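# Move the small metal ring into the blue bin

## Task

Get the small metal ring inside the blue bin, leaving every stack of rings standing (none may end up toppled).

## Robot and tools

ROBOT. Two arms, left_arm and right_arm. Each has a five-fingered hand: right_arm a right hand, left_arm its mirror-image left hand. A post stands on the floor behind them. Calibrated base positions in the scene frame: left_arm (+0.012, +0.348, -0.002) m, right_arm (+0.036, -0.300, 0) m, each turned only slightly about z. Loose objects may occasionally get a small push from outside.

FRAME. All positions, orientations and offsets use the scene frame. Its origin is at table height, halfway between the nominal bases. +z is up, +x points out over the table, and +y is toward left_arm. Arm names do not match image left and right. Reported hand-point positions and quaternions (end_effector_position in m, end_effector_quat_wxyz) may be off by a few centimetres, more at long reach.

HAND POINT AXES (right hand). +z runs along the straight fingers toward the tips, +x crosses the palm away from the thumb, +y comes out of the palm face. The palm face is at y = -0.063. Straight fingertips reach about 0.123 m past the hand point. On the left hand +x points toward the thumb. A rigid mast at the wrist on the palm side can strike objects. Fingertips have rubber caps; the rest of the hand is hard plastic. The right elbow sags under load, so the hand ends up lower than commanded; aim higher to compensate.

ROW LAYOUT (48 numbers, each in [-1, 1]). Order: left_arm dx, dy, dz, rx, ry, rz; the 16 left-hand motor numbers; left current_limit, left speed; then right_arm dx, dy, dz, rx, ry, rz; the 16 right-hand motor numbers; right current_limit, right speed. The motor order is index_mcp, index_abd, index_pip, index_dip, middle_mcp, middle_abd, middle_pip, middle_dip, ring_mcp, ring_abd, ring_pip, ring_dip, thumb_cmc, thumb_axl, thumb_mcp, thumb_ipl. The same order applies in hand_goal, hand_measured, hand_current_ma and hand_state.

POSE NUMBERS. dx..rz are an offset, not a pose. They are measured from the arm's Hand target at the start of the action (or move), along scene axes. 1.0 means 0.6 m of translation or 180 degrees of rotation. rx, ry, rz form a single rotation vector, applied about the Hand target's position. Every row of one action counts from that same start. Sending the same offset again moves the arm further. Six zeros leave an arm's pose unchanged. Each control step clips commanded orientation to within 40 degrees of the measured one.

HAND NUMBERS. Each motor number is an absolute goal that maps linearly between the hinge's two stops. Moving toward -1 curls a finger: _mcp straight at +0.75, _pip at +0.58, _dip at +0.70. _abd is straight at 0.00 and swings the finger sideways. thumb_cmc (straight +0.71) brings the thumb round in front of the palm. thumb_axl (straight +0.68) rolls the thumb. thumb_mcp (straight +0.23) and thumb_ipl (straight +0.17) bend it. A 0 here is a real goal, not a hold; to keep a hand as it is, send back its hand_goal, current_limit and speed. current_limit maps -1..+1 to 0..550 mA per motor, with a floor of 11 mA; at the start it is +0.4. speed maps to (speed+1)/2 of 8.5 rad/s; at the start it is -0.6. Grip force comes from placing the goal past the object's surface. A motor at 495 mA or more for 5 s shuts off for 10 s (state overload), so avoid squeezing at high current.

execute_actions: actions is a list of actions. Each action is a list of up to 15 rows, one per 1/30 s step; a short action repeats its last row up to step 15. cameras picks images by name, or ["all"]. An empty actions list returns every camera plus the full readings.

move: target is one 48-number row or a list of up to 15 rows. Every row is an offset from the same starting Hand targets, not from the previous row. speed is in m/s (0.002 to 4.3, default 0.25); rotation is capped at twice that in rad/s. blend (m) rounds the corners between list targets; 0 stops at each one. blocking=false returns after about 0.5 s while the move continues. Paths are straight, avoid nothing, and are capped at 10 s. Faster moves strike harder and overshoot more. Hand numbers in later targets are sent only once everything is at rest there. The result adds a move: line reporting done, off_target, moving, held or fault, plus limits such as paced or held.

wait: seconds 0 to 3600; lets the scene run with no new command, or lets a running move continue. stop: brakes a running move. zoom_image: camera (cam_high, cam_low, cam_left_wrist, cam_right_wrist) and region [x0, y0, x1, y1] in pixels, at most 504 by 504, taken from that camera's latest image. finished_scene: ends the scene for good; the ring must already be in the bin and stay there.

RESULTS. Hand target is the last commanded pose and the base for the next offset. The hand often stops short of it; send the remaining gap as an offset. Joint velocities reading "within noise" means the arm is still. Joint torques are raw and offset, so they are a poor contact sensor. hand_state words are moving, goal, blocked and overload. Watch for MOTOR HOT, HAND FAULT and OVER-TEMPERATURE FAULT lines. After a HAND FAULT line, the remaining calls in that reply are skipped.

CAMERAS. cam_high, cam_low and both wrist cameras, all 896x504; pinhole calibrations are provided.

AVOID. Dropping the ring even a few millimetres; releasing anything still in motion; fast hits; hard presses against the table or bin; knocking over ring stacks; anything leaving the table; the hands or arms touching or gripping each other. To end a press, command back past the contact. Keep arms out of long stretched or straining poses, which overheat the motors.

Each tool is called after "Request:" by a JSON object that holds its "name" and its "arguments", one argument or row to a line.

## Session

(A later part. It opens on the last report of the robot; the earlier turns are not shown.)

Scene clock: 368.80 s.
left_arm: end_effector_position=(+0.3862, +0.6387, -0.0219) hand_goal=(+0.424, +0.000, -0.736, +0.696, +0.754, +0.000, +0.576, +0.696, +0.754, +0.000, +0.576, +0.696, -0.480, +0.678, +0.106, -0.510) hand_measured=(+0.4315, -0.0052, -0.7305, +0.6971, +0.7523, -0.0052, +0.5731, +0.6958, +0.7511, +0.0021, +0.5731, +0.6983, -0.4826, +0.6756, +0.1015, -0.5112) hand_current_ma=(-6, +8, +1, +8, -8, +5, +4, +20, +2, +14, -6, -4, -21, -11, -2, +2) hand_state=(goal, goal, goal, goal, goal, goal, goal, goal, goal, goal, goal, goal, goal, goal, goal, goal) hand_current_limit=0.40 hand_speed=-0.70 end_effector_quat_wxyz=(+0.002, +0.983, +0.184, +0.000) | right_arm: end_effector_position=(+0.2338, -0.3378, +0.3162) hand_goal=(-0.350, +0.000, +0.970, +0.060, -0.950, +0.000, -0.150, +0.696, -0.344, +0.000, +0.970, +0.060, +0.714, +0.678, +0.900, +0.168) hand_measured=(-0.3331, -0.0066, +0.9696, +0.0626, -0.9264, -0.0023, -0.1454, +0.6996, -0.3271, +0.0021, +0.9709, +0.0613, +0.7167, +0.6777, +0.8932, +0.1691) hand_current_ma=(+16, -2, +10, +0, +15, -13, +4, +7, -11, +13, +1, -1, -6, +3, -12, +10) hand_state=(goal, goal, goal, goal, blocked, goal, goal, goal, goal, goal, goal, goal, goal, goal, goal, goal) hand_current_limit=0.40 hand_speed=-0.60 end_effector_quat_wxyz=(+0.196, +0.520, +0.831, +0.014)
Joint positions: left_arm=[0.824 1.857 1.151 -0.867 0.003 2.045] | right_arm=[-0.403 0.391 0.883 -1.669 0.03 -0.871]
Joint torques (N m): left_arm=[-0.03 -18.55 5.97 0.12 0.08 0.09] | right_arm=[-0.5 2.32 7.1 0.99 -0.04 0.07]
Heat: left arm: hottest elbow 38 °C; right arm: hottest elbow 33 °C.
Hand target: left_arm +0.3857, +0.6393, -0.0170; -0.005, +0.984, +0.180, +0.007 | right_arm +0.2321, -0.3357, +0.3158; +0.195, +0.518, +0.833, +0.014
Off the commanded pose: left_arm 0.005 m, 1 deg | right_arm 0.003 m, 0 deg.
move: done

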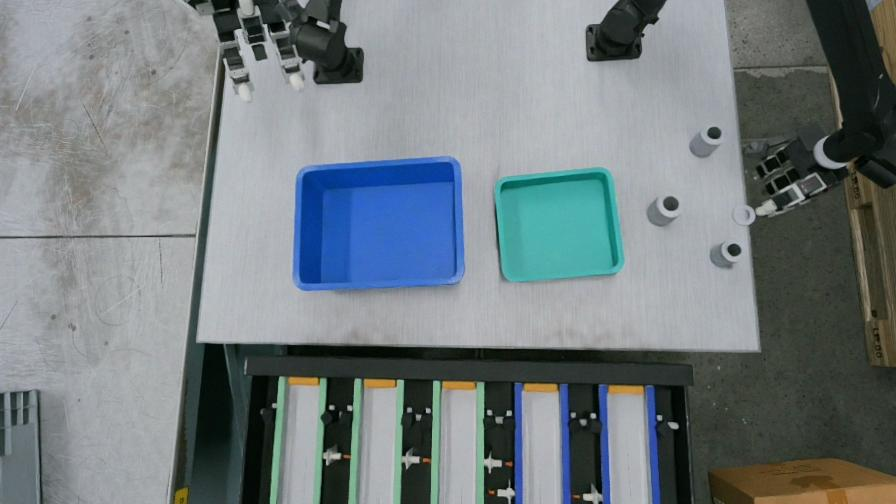

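Request:
{"name": "move", "arguments": {
  "target": [
    [0.0184,-0.0236,0,0,0,0, 0.4247,0,-0.737,0.696, 0.754,0,0.576,0.696, 0.754,0,0.576,0.696, -0.481,0.678,0.1056,-0.511, 0.4,-0.7, 0,0,0,0,0,0, -0.35,0,0.97,0.06, -0.95,0,-0.15,0.696, -0.344,0,0.97,0.06, 0.714,0.678,0.9,0.168, 0.4,-0.6]
  ],
  "speed": 0.05,
  "cameras": ["cam_high","cam_left_wrist"]
}}

Request:
{"name": "zoom_image", "arguments": {
  "camera": "cam_high",
  "region": [716, 180, 806, 260]
}}

Request:
{"name": "zoom_image", "arguments": {
  "camera": "cam_left_wrist",
  "region": [60, 0, 460, 300]
}}

Scene clock: 369.90 s.
left_arm: end_effector_position=(+0.3953, +0.6258, -0.0208) hand_goal=(+0.424, +0.000, -0.736, +0.696, +0.754, +0.000, +0.576, +0.696, +0.754, +0.000, +0.576, +0.696, -0.480, +0.678, +0.106, -0.510) hand_measured=(+0.4303, -0.0052, -0.7305, +0.6971, +0.7511, -0.0052, +0.5731, +0.6958, +0.7523, +0.0036, +0.5718, +0.6996, -0.4826, +0.6756, +0.1015, -0.5112) hand_current_ma=(+10, +13, -12, +5, -15, +16, +15, +6, -10, +8, +8, +0, -7, +1, +9, -4) hand_state=(goal, goal, goal, goal, goal, goal, goal, goal, goal, goal, goal, goal, goal, goal, goal, goal) hand_current_limit=0.40 hand_speed=-0.70 end_effector_quat_wxyz=(+0.000, +0.985, +0.175, +0.001) | right_arm: end_effector_position=(+0.2338, -0.3378, +0.3162) hand_goal=(-0.350, +0.000, +0.970, +0.060, -0.950, +0.000, -0.150, +0.696, -0.344, +0.000, +0.970, +0.060, +0.714, +0.678, +0.900, +0.168) hand_measured=(-0.3331, -0.0066, +0.9709, +0.0638, -0.9264, -0.0037, -0.1454, +0.6996, -0.3283, +0.0021, +0.9709, +0.0600, +0.7167, +0.6777, +0.8942, +0.1700) hand_current_ma=(+18, +3, +5, +5, +16, +9, +13, -8, +5, +7, +9, +10, +9, +3, +16, +3) hand_state=(goal, goal, goal, goal, blocked, goal, goal, goal, goal, goal, goal, goal, goal, goal, goal, goal) hand_current_limit=0.40 hand_speed=-0.60 end_effector_quat_wxyz=(+0.196, +0.520, +0.831, +0.014)
Joint positions: left_arm=[0.791 1.85 1.145 -0.864 0.002 2.032] | right_arm=[-0.403 0.391 0.883 -1.669 0.03 -0.871]
Joint torques (N m): left_arm=[-0.15 -19.02 5.96 0.16 0.01 -0.11] | right_arm=[0.15 2.2 7.24 0.98 -0.05 0.08]
Heat: left arm: hottest elbow 37 °C; right arm: hottest elbow 33 °C.
Hand target: left_arm +0.3967, +0.6253, -0.0169; -0.006, +0.984, +0.181, +0.007 | right_arm +0.2321, -0.3357, +0.3158; +0.195, +0.518, +0.833, +0.014
Off the commanded pose: left_arm 0.004 m, 1 deg | right_arm 0.003 m, 0 deg.
move: done
cam_left_wrist: T_world_to_cam=[[-0.93966, 0.34062, -0.03199, 0.12665], [0.2033, 0.63112, 0.74857, -0.50709], [0.27516, 0.6969, -0.66229, -0.42821]] pos_world=[0.33992, 0.57531, 0.10004]

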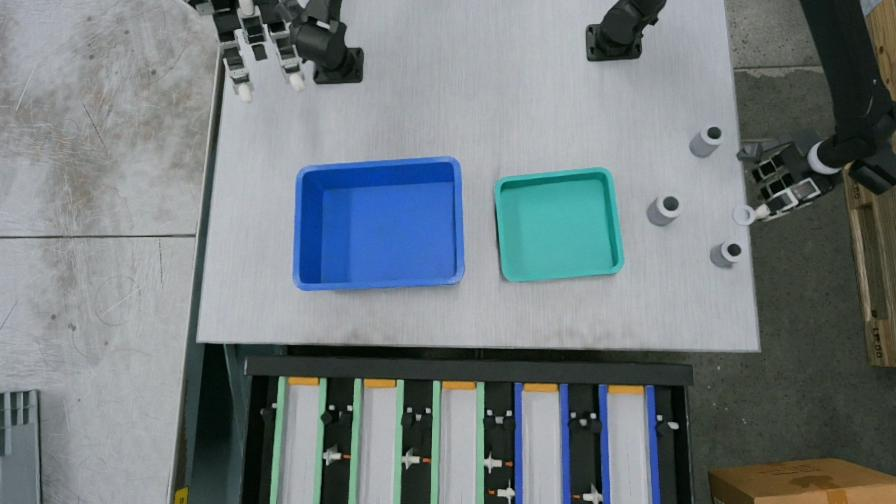

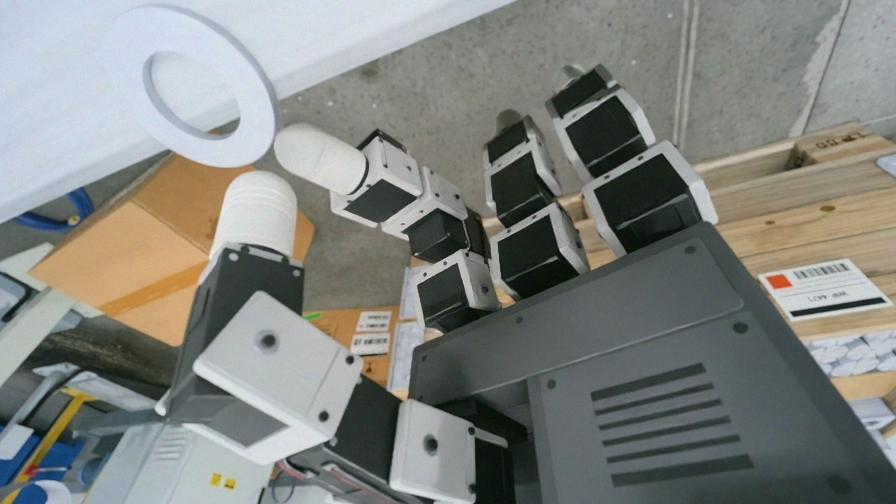

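Scaled by 5.600 from the camera's image (finer frame: 1280x720).

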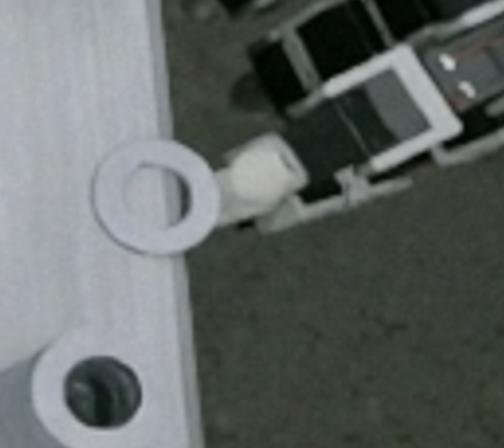

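Scaled by 1.260 from the camera's image (finer frame: 1280x720).

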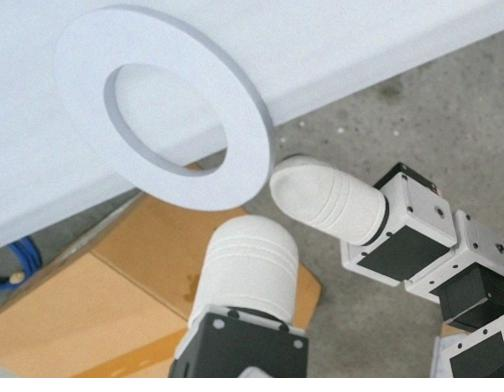

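Request:
{"name": "move", "arguments": {
  "target": [
    [0.0082,-0.0105,0,0,0,0, 0.4247,0,-0.737,0.696, 0.754,0,0.576,0.696, 0.754,0,0.576,0.696, -0.481,0.678,0.1056,-0.511, 0.4,-0.7, 0,0,0,0,0,0, -0.35,0,0.97,0.06, -0.95,0,-0.15,0.696, -0.344,0,0.97,0.06, 0.714,0.678,0.9,0.168, 0.4,-0.6]
  ],
  "speed": 0.04,
  "cameras": ["cam_high","cam_left_wrist"]
}}

Request:
{"name": "zoom_image", "arguments": {
  "camera": "cam_high",
  "region": [716, 180, 806, 260]
}}

Request:
{"name": "zoom_image", "arguments": {
  "camera": "cam_left_wrist",
  "region": [60, 0, 460, 300]
}}

Scene clock: 370.97 s.
left_arm: end_effector_position=(+0.4003, +0.6217, -0.0201) hand_goal=(+0.424, +0.000, -0.736, +0.696, +0.754, +0.000, +0.576, +0.696, +0.754, +0.000, +0.576, +0.696, -0.480, +0.678, +0.106, -0.510) hand_measured=(+0.4303, -0.0052, -0.7305, +0.6971, +0.7523, -0.0052, +0.5731, +0.6945, +0.7523, +0.0036, +0.5718, +0.6996, -0.4839, +0.6756, +0.1015, -0.5112) hand_current_ma=(+10, +4, +2, +6, -16, -15, +3, +8, +4, +3, +16, -3, -13, -2, -8, +8) hand_state=(goal, goal, goal, goal, goal, goal, goal, goal, goal, goal, goal, goal, goal, goal, goal, goal) hand_current_limit=0.40 hand_speed=-0.70 end_effector_quat_wxyz=(+0.000, +0.984, +0.176, +0.002) | right_arm: end_effector_position=(+0.2338, -0.3378, +0.3162) hand_goal=(-0.350, +0.000, +0.970, +0.060, -0.950, +0.000, -0.150, +0.696, -0.344, +0.000, +0.970, +0.060, +0.714, +0.678, +0.900, +0.168) hand_measured=(-0.3319, -0.0081, +0.9683, +0.0626, -0.9264, -0.0037, -0.1454, +0.7009, -0.3271, +0.0036, +0.9709, +0.0613, +0.7167, +0.6767, +0.8942, +0.1700) hand_current_ma=(+20, +6, +19, +19, +18, +7, -10, -4, -1, +5, +12, +5, -11, +3, +10, +12) hand_state=(goal, goal, goal, goal, blocked, goal, goal, goal, goal, goal, goal, goal, goal, goal, goal, goal) hand_current_limit=0.40 hand_speed=-0.60 end_effector_quat_wxyz=(+0.196, +0.520, +0.831, +0.014)
Joint positions: left_arm=[0.778 1.848 1.145 -0.864 0.002 2.015] | right_arm=[-0.403 0.391 0.883 -1.669 0.03 -0.871]
Joint torques (N m): left_arm=[-0.91 -19.08 5.59 0.4 0.04 -0.1] | right_arm=[0.26 1.85 7.15 1.26 -0.02 0.07]
Heat: left arm: hottest elbow 37 °C; right arm: hottest elbow 33 °C.
Hand target: left_arm +0.4016, +0.6190, -0.0170; -0.005, +0.984, +0.181, +0.007 | right_arm +0.2321, -0.3357, +0.3158; +0.195, +0.518, +0.833, +0.014
Off the commanded pose: left_arm 0.004 m, 1 deg | right_arm 0.003 m, 0 deg.
move: done
cam_left_wrist: T_world_to_cam=[[-0.94065, 0.33781, -0.03263, 0.13489], [0.20059, 0.63095, 0.74944, -0.50483], [0.27376, 0.69842, -0.66127, -0.42661]] pos_world=[0.34493, 0.5709, 0.10064]

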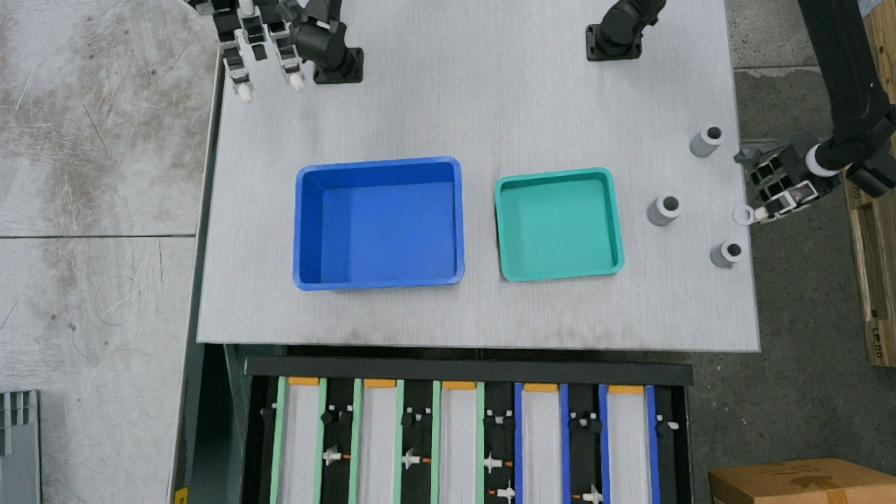

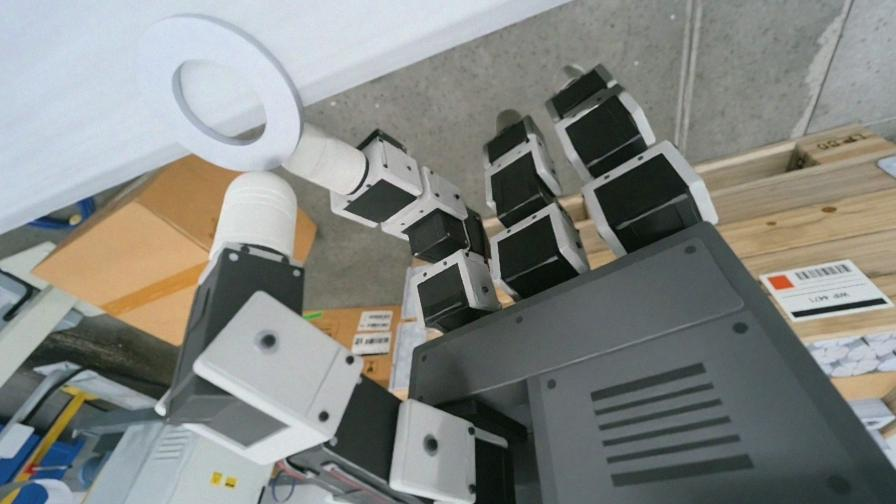

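Scaled by 5.600 from the camera's image (finer frame: 1280x720).

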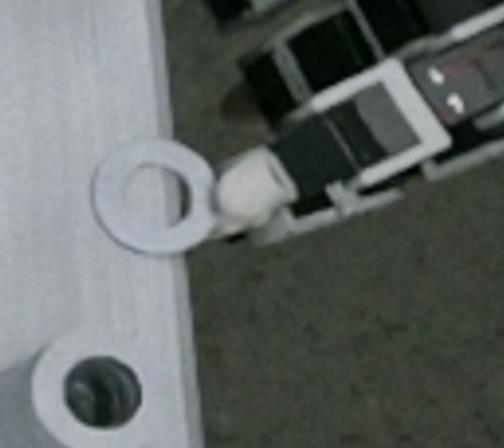

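Scaled by 1.260 from the camera's image (finer frame: 1280x720).

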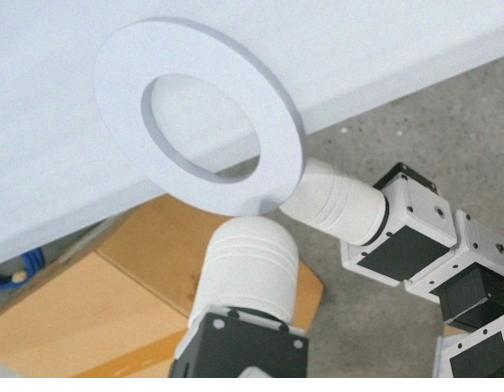

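Request:
{"name": "move", "arguments": {
  "target": [
    [0.004,-0.008,0,0,0,0, 0.4247,0,-0.737,0.696, 0.754,0,0.576,0.696, 0.754,0,0.576,0.696, -0.481,0.678,0.1056,-0.511, 0.4,-0.7, 0,0,0,0,0,0, -0.35,0,0.97,0.06, -0.95,0,-0.15,0.696, -0.344,0,0.97,0.06, 0.714,0.678,0.9,0.168, 0.4,-0.6]
  ],
  "speed": 0.04,
  "cameras": ["cam_high","cam_left_wrist"]
}}

Request:
{"name": "zoom_image", "arguments": {
  "camera": "cam_high",
  "region": [716, 180, 806, 260]
}}

Request:
{"name": "zoom_image", "arguments": {
  "camera": "cam_left_wrist",
  "region": [60, 0, 460, 300]
}}

Scene clock: 371.93 s.
left_arm: end_effector_position=(+0.4014, +0.6159, -0.0212) hand_goal=(+0.424, +0.000, -0.736, +0.696, +0.754, +0.000, +0.576, +0.696, +0.754, +0.000, +0.576, +0.696, -0.480, +0.678, +0.106, -0.510) hand_measured=(+0.4303, -0.0052, -0.7305, +0.6971, +0.7523, -0.0052, +0.5744, +0.6958, +0.7511, +0.0036, +0.5731, +0.6996, -0.4826, +0.6756, +0.1015, -0.5112) hand_current_ma=(+9, +4, -15, +9, -10, +7, +11, -1, +2, +6, -3, -3, -13, -10, -5, -9) hand_state=(goal, goal, goal, goal, goal, goal, goal, goal, goal, goal, goal, goal, goal, goal, goal, goal) hand_current_limit=0.40 hand_speed=-0.70 end_effector_quat_wxyz=(+0.001, +0.984, +0.176, +0.001) | right_arm: end_effector_position=(+0.2338, -0.3378, +0.3162) hand_goal=(-0.350, +0.000, +0.970, +0.060, -0.950, +0.000, -0.150, +0.696, -0.344, +0.000, +0.970, +0.060, +0.714, +0.678, +0.900, +0.168) hand_measured=(-0.3319, -0.0096, +0.9696, +0.0626, -0.9264, -0.0023, -0.1442, +0.6996, -0.3271, +0.0036, +0.9709, +0.0613, +0.7167, +0.6777, +0.8942, +0.1700) hand_current_ma=(+12, -5, +13, +0, +16, +5, +3, +3, +17, +10, -5, -2, -3, +7, +7, -3) hand_state=(goal, goal, goal, goal, blocked, goal, goal, goal, goal, goal, goal, goal, goal, goal, goal, goal) hand_current_limit=0.40 hand_speed=-0.60 end_effector_quat_wxyz=(+0.196, +0.520, +0.831, +0.014)
Joint positions: left_arm=[0.768 1.845 1.135 -0.861 0.002 2.004] | right_arm=[-0.403 0.391 0.883 -1.669 0.03 -0.871]
Joint torques (N m): left_arm=[-0.62 -18.9 5.83 0.05 0.03 -0.07] | right_arm=[-0.21 2.61 7.04 1.1 -0.09 0.08]
Heat: left arm: hottest elbow 37 °C; right arm: hottest elbow 33 °C.
Hand target: left_arm +0.4040, +0.6141, -0.0170; -0.005, +0.984, +0.181, +0.007 | right_arm +0.2321, -0.3357, +0.3158; +0.195, +0.518, +0.833, +0.014
Off the commanded pose: left_arm 0.005 m, 1 deg | right_arm 0.003 m, 0 deg.
move: done
cam_left_wrist: T_world_to_cam=[[-0.941, 0.33696, -0.03133, 0.13844], [0.2017, 0.63279, 0.74759, -0.50213], [0.27174, 0.69716, -0.66342, -0.42202]] pos_world=[0.34623, 0.5653, 0.09975]

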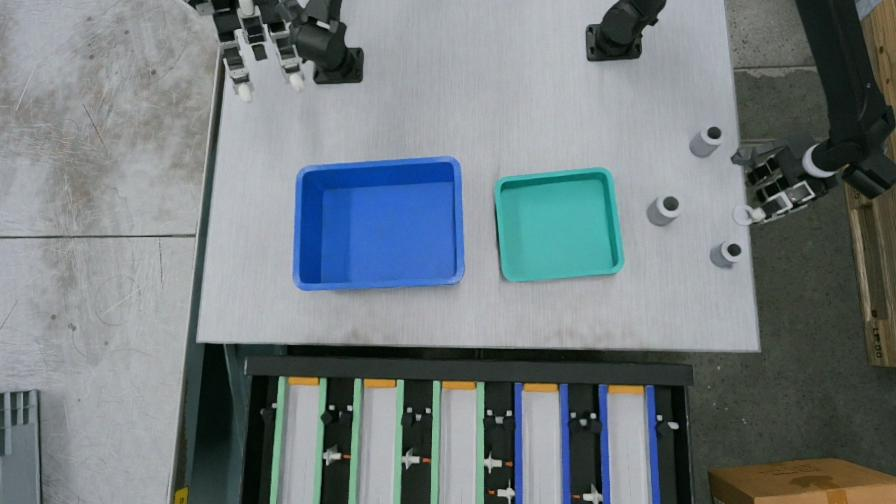

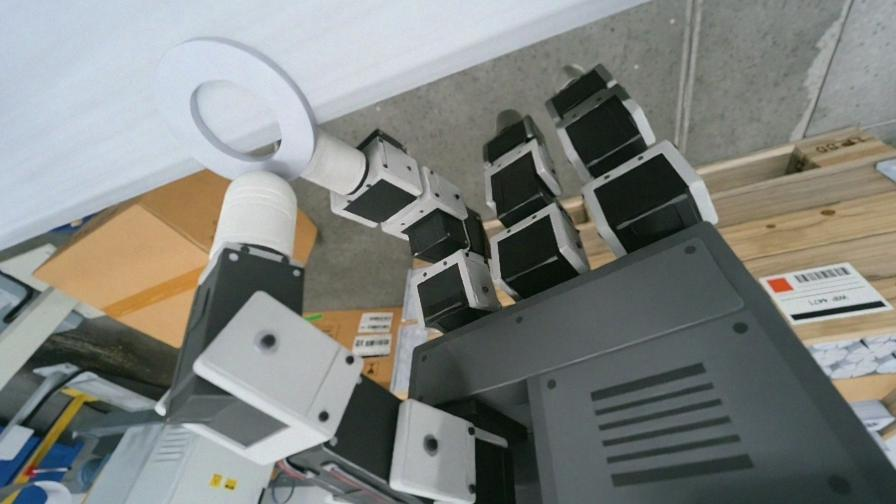

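Scaled by 5.600 from the camera's image (finer frame: 1280x720).

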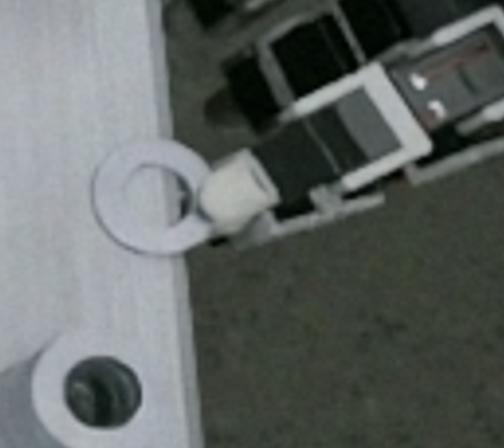

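Scaled by 1.260 from the camera's image (finer frame: 1280x720).

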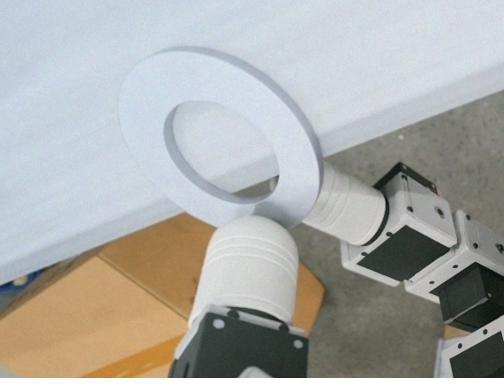

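Request:
{"name": "move", "arguments": {
  "target": [
    [0,0,0,0,0,0, 0.33,0,-0.737,0.696, 0.754,0,0.576,0.696, 0.754,0,0.576,0.696, -0.481,0.678,0.1056,-0.511, 0.0,-0.96, 0,0,0,0,0,0, -0.35,0,0.97,0.06, -0.95,0,-0.15,0.696, -0.344,0,0.97,0.06, 0.714,0.678,0.9,0.168, 0.4,-0.6]
  ],
  "speed": 0.04,
  "cameras": ["cam_high","cam_left_wrist"]
}}

Request:
{"name": "zoom_image", "arguments": {
  "camera": "cam_high",
  "region": [716, 180, 806, 260]
}}

Request:
{"name": "zoom_image", "arguments": {
  "camera": "cam_left_wrist",
  "region": [60, 0, 460, 300]
}}

Scene clock: 373.27 s.
left_arm: end_effector_position=(+0.4014, +0.6159, -0.0212) hand_goal=(+0.330, +0.000, -0.736, +0.696, +0.754, +0.000, +0.576, +0.696, +0.754, +0.000, +0.576, +0.696, -0.480, +0.678, +0.106, -0.510) hand_measured=(+0.3446, -0.0052, -0.7305, +0.6971, +0.7523, -0.0052, +0.5731, +0.6958, +0.7511, +0.0036, +0.5731, +0.6996, -0.4826, +0.6756, +0.1015, -0.5112) hand_current_ma=(+26, +2, -12, -2, -2, -4, +16, +8, +8, +3, +1, +11, -5, +3, -6, +1) hand_state=(goal, goal, goal, goal, goal, goal, goal, goal, goal, goal, goal, goal, goal, goal, goal, goal) hand_current_limit=0.00 hand_speed=-0.96 end_effector_quat_wxyz=(+0.001, +0.984, +0.177, +0.001) | right_arm: end_effector_position=(+0.2338, -0.3378, +0.3162) hand_goal=(-0.350, +0.000, +0.970, +0.060, -0.950, +0.000, -0.150, +0.696, -0.344, +0.000, +0.970, +0.060, +0.714, +0.678, +0.900, +0.168) hand_measured=(-0.3319, -0.0081, +0.9696, +0.0638, -0.9264, -0.0023, -0.1442, +0.6996, -0.3271, +0.0036, +0.9709, +0.0613, +0.7167, +0.6767, +0.8942, +0.1700) hand_current_ma=(+18, -2, +13, -3, +24, -2, +0, +8, +1, +4, -1, -1, -5, +0, +1, +4) hand_state=(goal, goal, goal, goal, blocked, goal, goal, goal, goal, goal, goal, goal, goal, goal, goal, goal) hand_current_limit=0.40 hand_speed=-0.60 end_effector_quat_wxyz=(+0.196, +0.520, +0.831, +0.014)
Joint positions: left_arm=[0.768 1.845 1.135 -0.861 0.002 2.004] | right_arm=[-0.403 0.391 0.883 -1.669 0.03 -0.871]
Joint torques (N m): left_arm=[-0.85 -18.67 5.79 0.17 0.04 -0.12] | right_arm=[0.44 2.2 7.27 0.99 -0.04 0.05]
Heat: left arm: hottest elbow 37 °C; right arm: hottest elbow 33 °C.
Hand target: left_arm +0.4040, +0.6141, -0.0169; -0.005, +0.984, +0.180, +0.007 | right_arm +0.2321, -0.3357, +0.3158; +0.195, +0.518, +0.833, +0.014
Off the commanded pose: left_arm 0.005 m, 1 deg | right_arm 0.003 m, 0 deg.
move: done
cam_left_wrist: T_world_to_cam=[[-0.94112, 0.33663, -0.03137, 0.13877], [0.20145, 0.63286, 0.7476, -0.5021], [0.27152, 0.69726, -0.66341, -0.42202]] pos_world=[0.34633, 0.5653, 0.09975]

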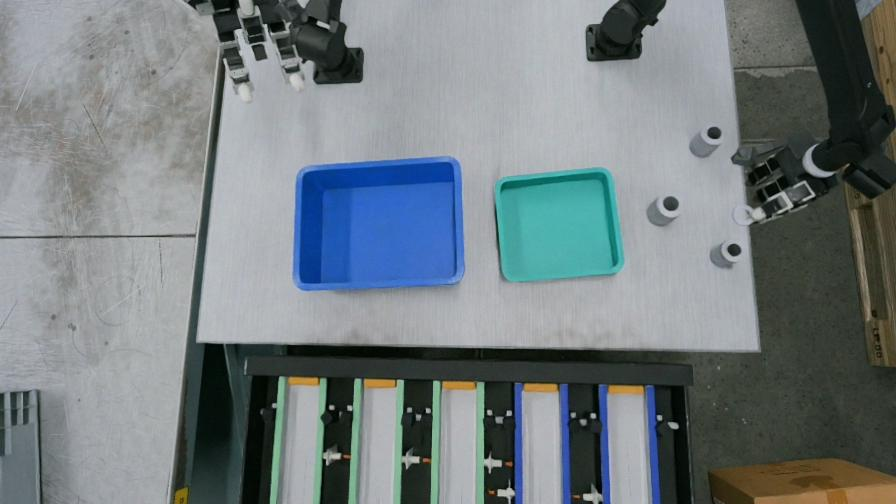

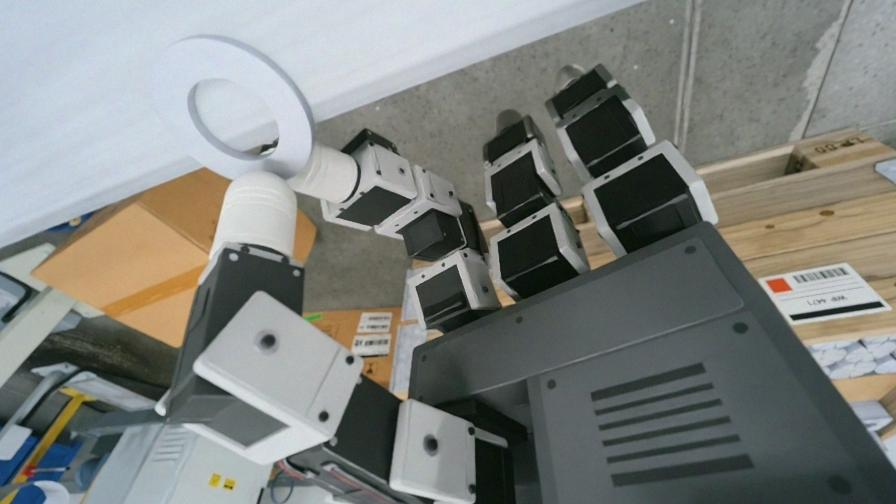

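Scaled by 5.600 from the camera's image (finer frame: 1280x720).

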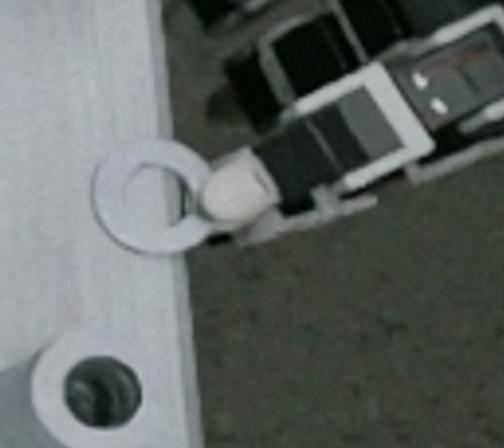

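Scaled by 1.260 from the camera's image (finer frame: 1280x720).

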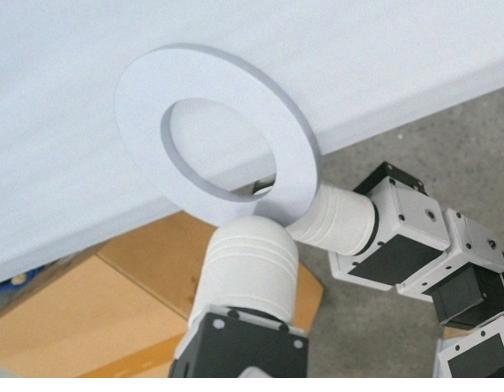

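Request:
{"name": "move", "arguments": {
  "target": [
    [0,0,0,0,0,0, 0.27,0,-0.737,0.696, 0.754,0,0.576,0.696, 0.754,0,0.576,0.696, -0.481,0.678,0.1056,-0.511, 0.2,-0.96, 0,0,0,0,0,0, -0.35,0,0.97,0.06, -0.95,0,-0.15,0.696, -0.344,0,0.97,0.06, 0.714,0.678,0.9,0.168, 0.4,-0.6]
  ],
  "speed": 0.04,
  "cameras": ["cam_high","cam_left_wrist"]
}}

Request:
{"name": "zoom_image", "arguments": {
  "camera": "cam_high",
  "region": [716, 180, 806, 260]
}}

Request:
{"name": "zoom_image", "arguments": {
  "camera": "cam_left_wrist",
  "region": [60, 0, 460, 300]
}}

Scene clock: 374.10 s.
left_arm: end_effector_position=(+0.4014, +0.6160, -0.0213) hand_goal=(+0.270, +0.000, -0.736, +0.696, +0.754, +0.000, +0.576, +0.696, +0.754, +0.000, +0.576, +0.696, -0.480, +0.678, +0.106, -0.510) hand_measured=(+0.3229, -0.0052, -0.7228, +0.7022, +0.7511, -0.0052, +0.5731, +0.6958, +0.7523, +0.0021, +0.5731, +0.6996, -0.4839, +0.6756, +0.1074, -0.5112) hand_current_ma=(+113, +9, -3, +9, -5, -5, -6, +5, +8, +12, +4, +8, -11, -5, -6, +4) hand_state=(blocked, goal, goal, goal, goal, goal, goal, goal, goal, goal, goal, goal, goal, goal, goal, goal) hand_current_limit=0.20 hand_speed=-0.96 end_effector_quat_wxyz=(+0.001, +0.984, +0.177, +0.001) | right_arm: end_effector_position=(+0.2338, -0.3378, +0.3162) hand_goal=(-0.350, +0.000, +0.970, +0.060, -0.950, +0.000, -0.150, +0.696, -0.344, +0.000, +0.970, +0.060, +0.714, +0.678, +0.900, +0.168) hand_measured=(-0.3343, -0.0066, +0.9696, +0.0638, -0.9276, -0.0037, -0.1454, +0.7009, -0.3271, +0.0036, +0.9696, +0.0613, +0.7167, +0.6777, +0.8932, +0.1691) hand_current_ma=(+8, +2, +4, -1, +14, +11, +12, +4, -3, +29, +13, -4, -11, +4, +11, +12) hand_state=(goal, goal, goal, goal, blocked, goal, goal, goal, goal, goal, goal, goal, goal, goal, goal, goal) hand_current_limit=0.40 hand_speed=-0.60 end_effector_quat_wxyz=(+0.196, +0.520, +0.831, +0.014)
Joint positions: left_arm=[0.768 1.845 1.135 -0.861 0.002 2.003] | right_arm=[-0.403 0.391 0.883 -1.669 0.03 -0.871]
Joint torques (N m): left_arm=[-0.62 -18.78 5.72 0.08 0.04 -0.09] | right_arm=[0.85 2.02 7.08 1.06 -0.06 0.1]
Heat: left arm: hottest elbow 37 °C; right arm: hottest elbow 33 °C.
Hand target: left_arm +0.4040, +0.6142, -0.0170; -0.005, +0.984, +0.181, +0.007 | right_arm +0.2321, -0.3357, +0.3158; +0.195, +0.518, +0.833, +0.014
Off the commanded pose: left_arm 0.005 m, 1 deg | right_arm 0.003 m, 0 deg.
move: done
cam_left_wrist: T_world_to_cam=[[-0.94138, 0.33592, -0.03101, 0.13932], [0.20118, 0.63281, 0.74772, -0.50194], [0.27079, 0.69765, -0.6633, -0.42209]] pos_world=[0.34643, 0.5653, 0.09965]

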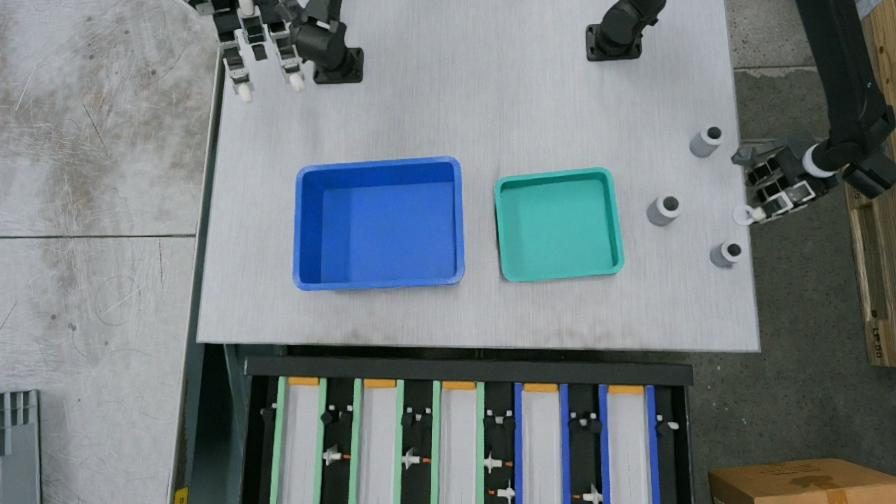

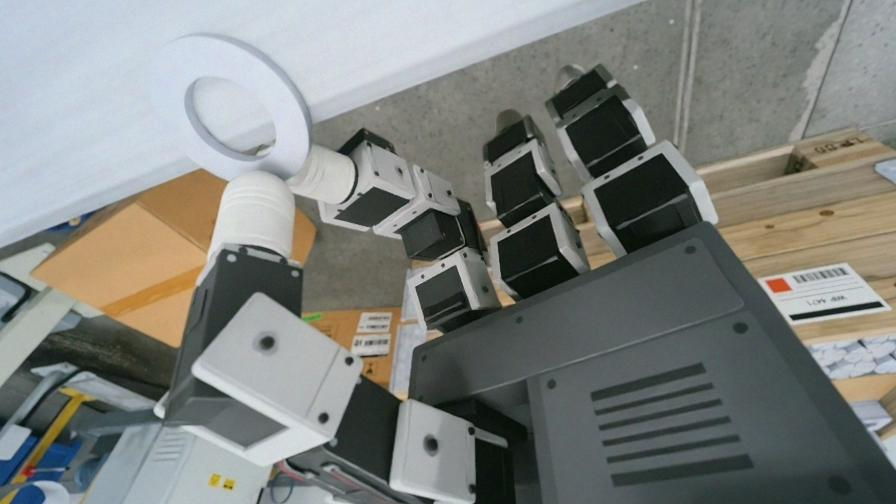

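Scaled by 5.600 from the camera's image (finer frame: 1280x720).

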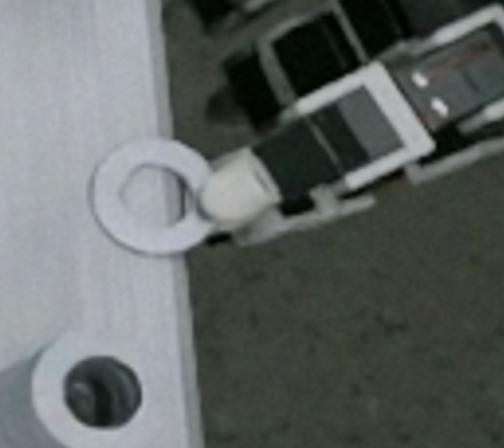

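Scaled by 1.260 from the camera's image (finer frame: 1280x720).

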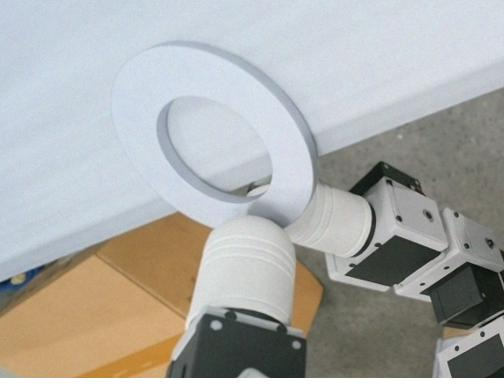

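Request:
{"name": "move", "arguments": {
  "target": [
    [0,0,0,0,0,0, 0.20,0,-0.76,0.696, 0.754,0,0.576,0.696, 0.754,0,0.576,0.696, -0.481,0.678,0.09,-0.53, 0.3,-0.96, 0,0,0,0,0,0, -0.35,0,0.97,0.06, -0.95,0,-0.15,0.696, -0.344,0,0.97,0.06, 0.714,0.678,0.9,0.168, 0.4,-0.6]
  ],
  "speed": 0.04,
  "cameras": ["cam_high","cam_left_wrist"]
}}

Request:
{"name": "zoom_image", "arguments": {
  "camera": "cam_left_wrist",
  "region": [60, 0, 460, 300]
}}

Scene clock: 374.77 s.
left_arm: end_effector_position=(+0.4014, +0.6160, -0.0213) hand_goal=(+0.200, +0.000, -0.760, +0.696, +0.754, +0.000, +0.576, +0.696, +0.754, +0.000, +0.576, +0.696, -0.480, +0.678, +0.090, -0.530) hand_measured=(+0.3157, -0.0037, -0.7216, +0.7073, +0.7523, -0.0052, +0.5731, +0.6958, +0.7511, +0.0021, +0.5731, +0.6996, -0.4839, +0.6756, +0.1104, -0.5131) hand_current_ma=(+303, +9, +62, +21, -4, -4, +16, +14, +2, +1, -2, -2, -20, -17, +37, +7) hand_state=(moving, goal, blocked, moving, goal, goal, goal, goal, goal, goal, goal, goal, goal, goal, goal, goal) hand_current_limit=0.30 hand_speed=-0.96 end_effector_quat_wxyz=(+0.001, +0.984, +0.177, +0.001) | right_arm: end_effector_position=(+0.2338, -0.3378, +0.3162) hand_goal=(-0.350, +0.000, +0.970, +0.060, -0.950, +0.000, -0.150, +0.696, -0.344, +0.000, +0.970, +0.060, +0.714, +0.678, +0.900, +0.168) hand_measured=(-0.3319, -0.0081, +0.9683, +0.0626, -0.9264, -0.0037, -0.1442, +0.6996, -0.3283, +0.0036, +0.9696, +0.0613, +0.7154, +0.6767, +0.8932, +0.1700) hand_current_ma=(+13, +15, +11, +5, +10, +20, +11, +16, +21, +16, +16, +0, +6, +5, +4, +5) hand_state=(goal, goal, goal, goal, blocked, goal, goal, goal, goal, goal, goal, goal, goal, goal, goal, goal) hand_current_limit=0.40 hand_speed=-0.60 end_effector_quat_wxyz=(+0.196, +0.520, +0.831, +0.014)
Joint positions: left_arm=[0.768 1.845 1.135 -0.861 0.002 2.003] | right_arm=[-0.403 0.391 0.883 -1.669 0.03 -0.871]
Joint torques (N m): left_arm=[-0.5 -18.96 5.81 0.12 0.04 -0.09] | right_arm=[-0.21 1.85 7.13 1.03 -0.08 0.06]
Heat: left arm: hottest elbow 37 °C; right arm: hottest elbow 33 °C.
Hand target: left_arm +0.4040, +0.6141, -0.0169; -0.005, +0.984, +0.181, +0.007 | right_arm +0.2321, -0.3357, +0.3158; +0.195, +0.518, +0.833, +0.014
Off the commanded pose: left_arm 0.005 m, 1 deg | right_arm 0.003 m, 0 deg.
move: done
cam_left_wrist: T_world_to_cam=[[-0.94138, 0.33592, -0.03101, 0.13932], [0.20118, 0.63281, 0.74772, -0.50194], [0.27079, 0.69765, -0.6633, -0.42209]] pos_world=[0.34643, 0.5653, 0.09965]

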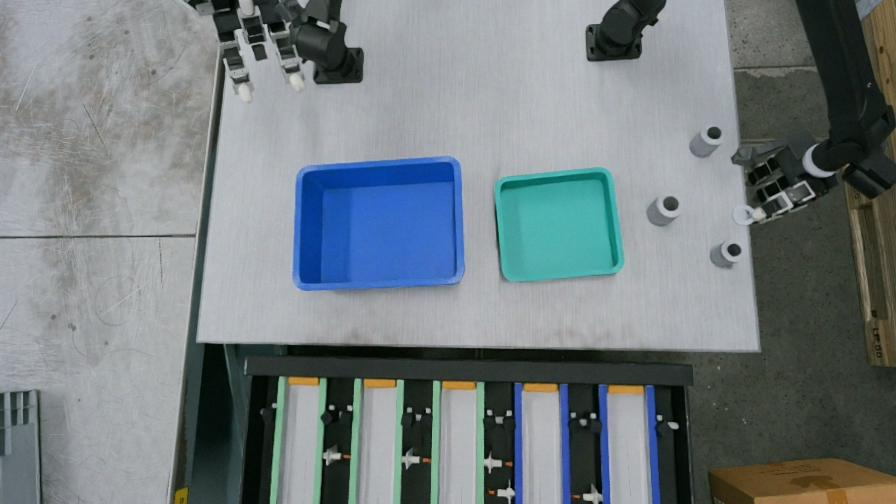

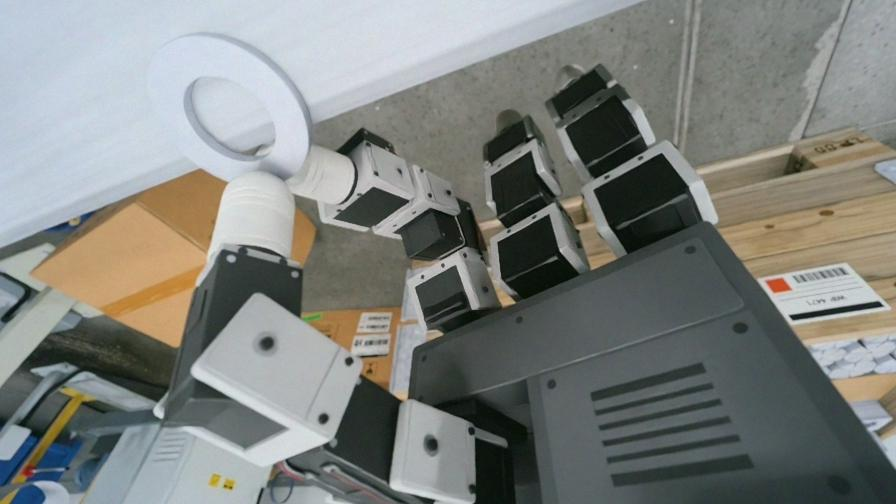

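Scaled by 1.260 from the camera's image (finer frame: 1280x720).

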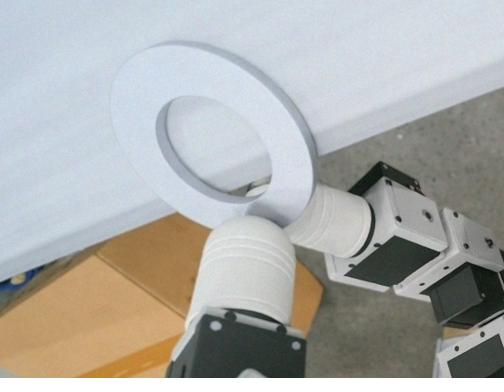

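Request:
{"name": "move", "arguments": {
  "target": [
    [0,0.0,0.09,0,0,0, 0.20,0,-0.76,0.696, 0.754,0,0.576,0.696, 0.754,0,0.576,0.696, -0.481,0.678,0.09,-0.53, 0.3,-0.96, 0,0,0,0,0,0, -0.35,0,0.97,0.06, -0.95,0,-0.15,0.696, -0.344,0,0.97,0.06, 0.714,0.678,0.9,0.168, 0.4,-0.6]
  ],
  "speed": 0.06,
  "cameras": ["cam_high","cam_left_wrist"]
}}

Request:
{"name": "zoom_image", "arguments": {
  "camera": "cam_left_wrist",
  "region": [60, 0, 460, 300]
}}

Scene clock: 376.23 s.
left_arm: end_effector_position=(+0.3898, +0.6043, +0.0204) hand_goal=(+0.200, +0.000, -0.760, +0.696, +0.754, +0.000, +0.576, +0.696, +0.754, +0.000, +0.576, +0.696, -0.480, +0.678, +0.090, -0.530) hand_measured=(+0.3145, -0.0008, -0.7216, +0.7124, +0.7523, -0.0052, +0.5731, +0.6958, +0.7511, +0.0036, +0.5731, +0.6996, -0.4826, +0.6756, +0.1114, -0.5131) hand_current_ma=(+330, +18, +64, +18, -17, -4, +8, +11, +4, +3, -1, -1, +1, +7, +28, +16) hand_state=(blocked, goal, blocked, goal, goal, goal, goal, goal, goal, goal, goal, goal, goal, goal, blocked, goal) hand_current_limit=0.30 hand_speed=-0.96 end_effector_quat_wxyz=(+0.007, +0.984, +0.177, -0.009) | right_arm: end_effector_position=(+0.2338, -0.3378, +0.3162) hand_goal=(-0.350, +0.000, +0.970, +0.060, -0.950, +0.000, -0.150, +0.696, -0.344, +0.000, +0.970, +0.060, +0.714, +0.678, +0.900, +0.168) hand_measured=(-0.3319, -0.0081, +0.9696, +0.0638, -0.9276, -0.0037, -0.1454, +0.7009, -0.3271, +0.0021, +0.9696, +0.0613, +0.7154, +0.6777, +0.8932, +0.1691) hand_current_ma=(+19, +7, +15, +4, +22, +9, +9, +13, +2, +20, +11, +5, -10, +10, +11, +14) hand_state=(goal, goal, goal, goal, blocked, goal, goal, goal, goal, goal, goal, goal, goal, goal, goal, goal) hand_current_limit=0.40 hand_speed=-0.60 end_effector_quat_wxyz=(+0.196, +0.520, +0.831, +0.014)
Joint positions: left_arm=[0.768 1.754 1.135 -0.975 0.002 2.003] | right_arm=[-0.403 0.391 0.883 -1.669 0.03 -0.871]
Joint torques (N m): left_arm=[-0.38 -17.96 9.48 -0.62 0.08 -0.09] | right_arm=[0.56 2.26 7.2 1.01 -0.08 0.11]
Heat: left arm: hottest elbow 36 °C; right arm: hottest elbow 33 °C.
Hand target: left_arm +0.4041, +0.6142, +0.0370; -0.005, +0.984, +0.181, +0.007 | right_arm +0.2321, -0.3357, +0.3158; +0.195, +0.518, +0.833, +0.014
Off the commanded pose: left_arm 0.024 m, 2 deg | right_arm 0.003 m, 0 deg.
move: off_target (left_arm)
cam_left_wrist: T_world_to_cam=[[-0.94181, 0.33547, -0.02128, 0.13377], [0.21311, 0.64486, 0.73399, -0.53511], [0.25996, 0.68674, -0.67883, -0.37208]] pos_world=[0.33675, 0.55572, 0.14303]

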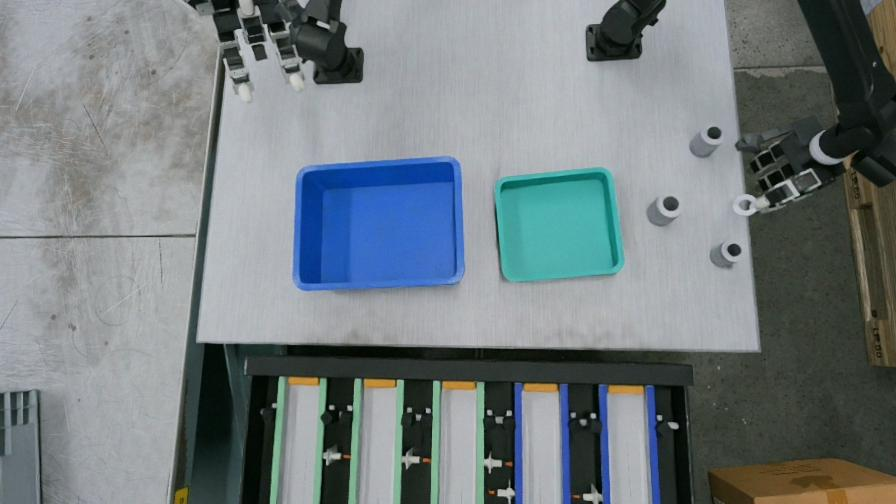

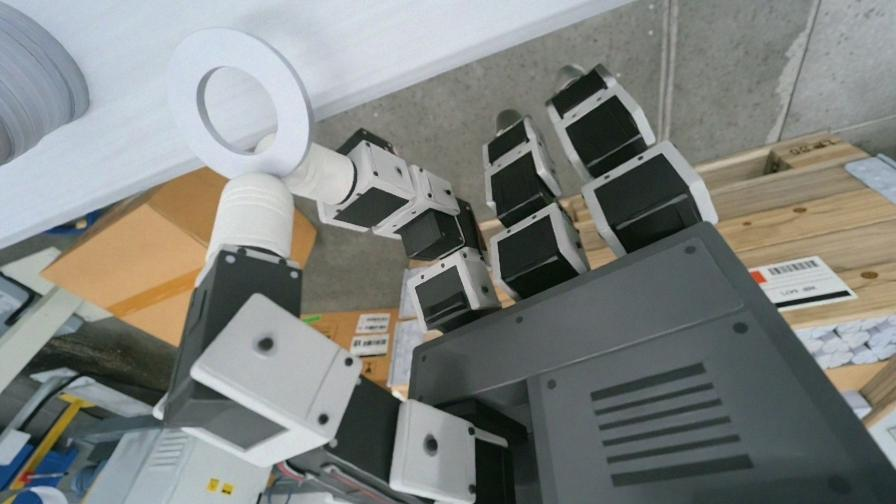

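Scaled by 1.260 from the camera's image (finer frame: 1280x720).

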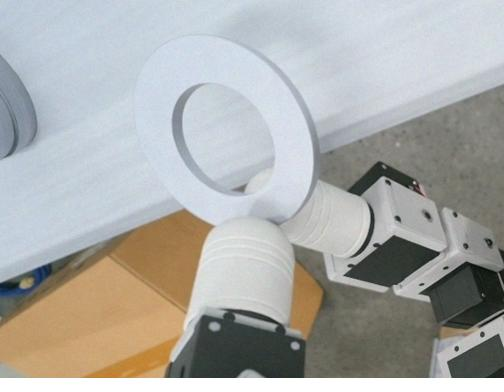

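Request:
{"name": "move", "arguments": {
  "target": [
    [-0.04,-0.04,0.36,0,0,0, 0.20,0,-0.76,0.696, 0.754,0,0.576,0.696, 0.754,0,0.576,0.696, -0.481,0.678,0.09,-0.53, 0.3,-0.96, 0,0,0,0,0,0, -0.35,0,0.97,0.06, -0.95,0,-0.15,0.696, -0.344,0,0.97,0.06, 0.714,0.678,0.9,0.168, 0.4,-0.6]
  ],
  "speed": 0.1,
  "cameras": ["cam_high","cam_left_wrist"]
}}

Scene clock: 383.93 s.
left_arm: end_effector_position=(+0.3694, +0.5838, +0.2308) hand_goal=(+0.200, +0.000, -0.760, +0.696, +0.754, +0.000, +0.576, +0.696, +0.754, +0.000, +0.576, +0.696, -0.480, +0.678, +0.090, -0.530) hand_measured=(+0.3145, -0.0008, -0.7216, +0.7136, +0.7511, -0.0052, +0.5731, +0.6958, +0.7523, +0.0051, +0.5731, +0.6996, -0.4826, +0.6756, +0.1114, -0.5131) hand_current_ma=(+330, +1, +48, +17, -19, +2, +17, +10, +6, +4, +10, -5, -7, -7, +23, +18) hand_state=(blocked, goal, blocked, goal, goal, goal, goal, goal, goal, goal, goal, goal, goal, goal, blocked, goal) hand_current_limit=0.30 hand_speed=-0.96 end_effector_quat_wxyz=(+0.010, +0.984, +0.177, -0.013) | right_arm: end_effector_position=(+0.2338, -0.3378, +0.3162) hand_goal=(-0.350, +0.000, +0.970, +0.060, -0.950, +0.000, -0.150, +0.696, -0.344, +0.000, +0.970, +0.060, +0.714, +0.678, +0.900, +0.168) hand_measured=(-0.3319, -0.0066, +0.9696, +0.0638, -0.9264, -0.0037, -0.1442, +0.6996, -0.3271, +0.0021, +0.9709, +0.0613, +0.7167, +0.6767, +0.8932, +0.1700) hand_current_ma=(+14, +4, +3, +5, +12, +11, -3, +13, +4, -1, +11, +0, +1, +15, +20, +27) hand_state=(goal, goal, goal, goal, blocked, goal, goal, goal, goal, goal, goal, goal, goal, goal, goal, goal) hand_current_limit=0.40 hand_speed=-0.60 end_effector_quat_wxyz=(+0.196, +0.520, +0.831, +0.014)
Joint positions: left_arm=[0.768 1.497 1.408 -1.514 0.002 2.003] | right_arm=[-0.403 0.391 0.883 -1.669 0.03 -0.871]
Joint torques (N m): left_arm=[-0.5 -14.86 11.88 -0.83 0.1 -0.12] | right_arm=[0.15 1.55 7.28 1.16 -0.08 0.05]
Heat: left arm: hottest elbow 36 °C; right arm: hottest elbow 33 °C.
Hand target: left_arm +0.3801, +0.5901, +0.2531; -0.005, +0.984, +0.180, +0.007 | right_arm +0.2321, -0.3357, +0.3158; +0.195, +0.518, +0.833, +0.014
Off the commanded pose: left_arm 0.026 m, 3 deg | right_arm 0.003 m, 0 deg.
move: off_target (left_arm)
cam_left_wrist: T_world_to_cam=[[-0.94194, 0.33534, -0.01703, 0.12506], [0.21823, 0.64997, 0.72795, -0.67537], [0.25518, 0.68197, -0.68542, -0.20367]] pos_world=[0.31716, 0.53593, 0.35417]

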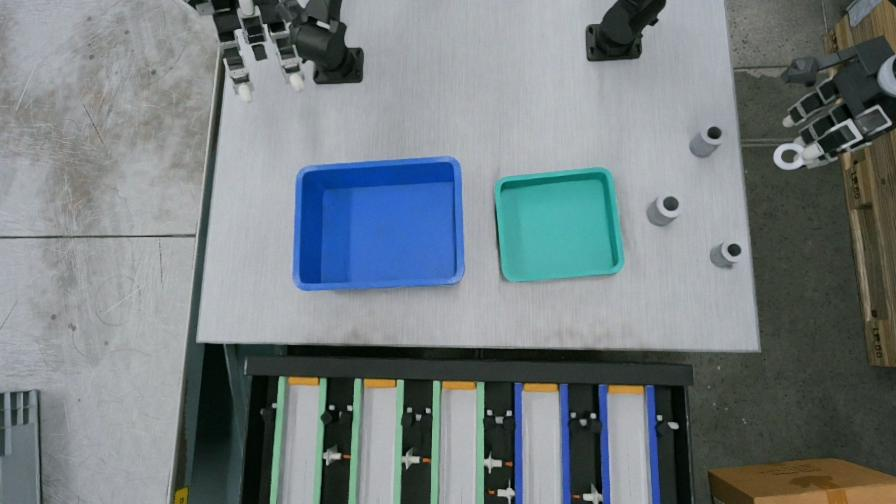

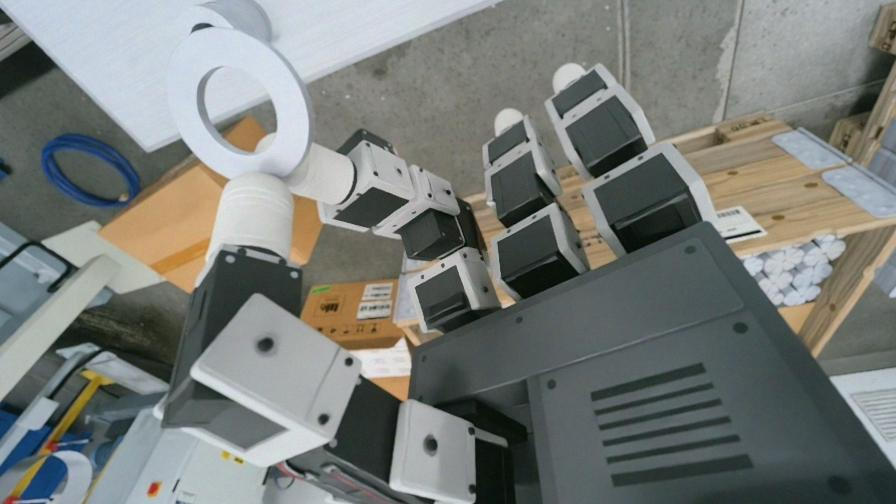

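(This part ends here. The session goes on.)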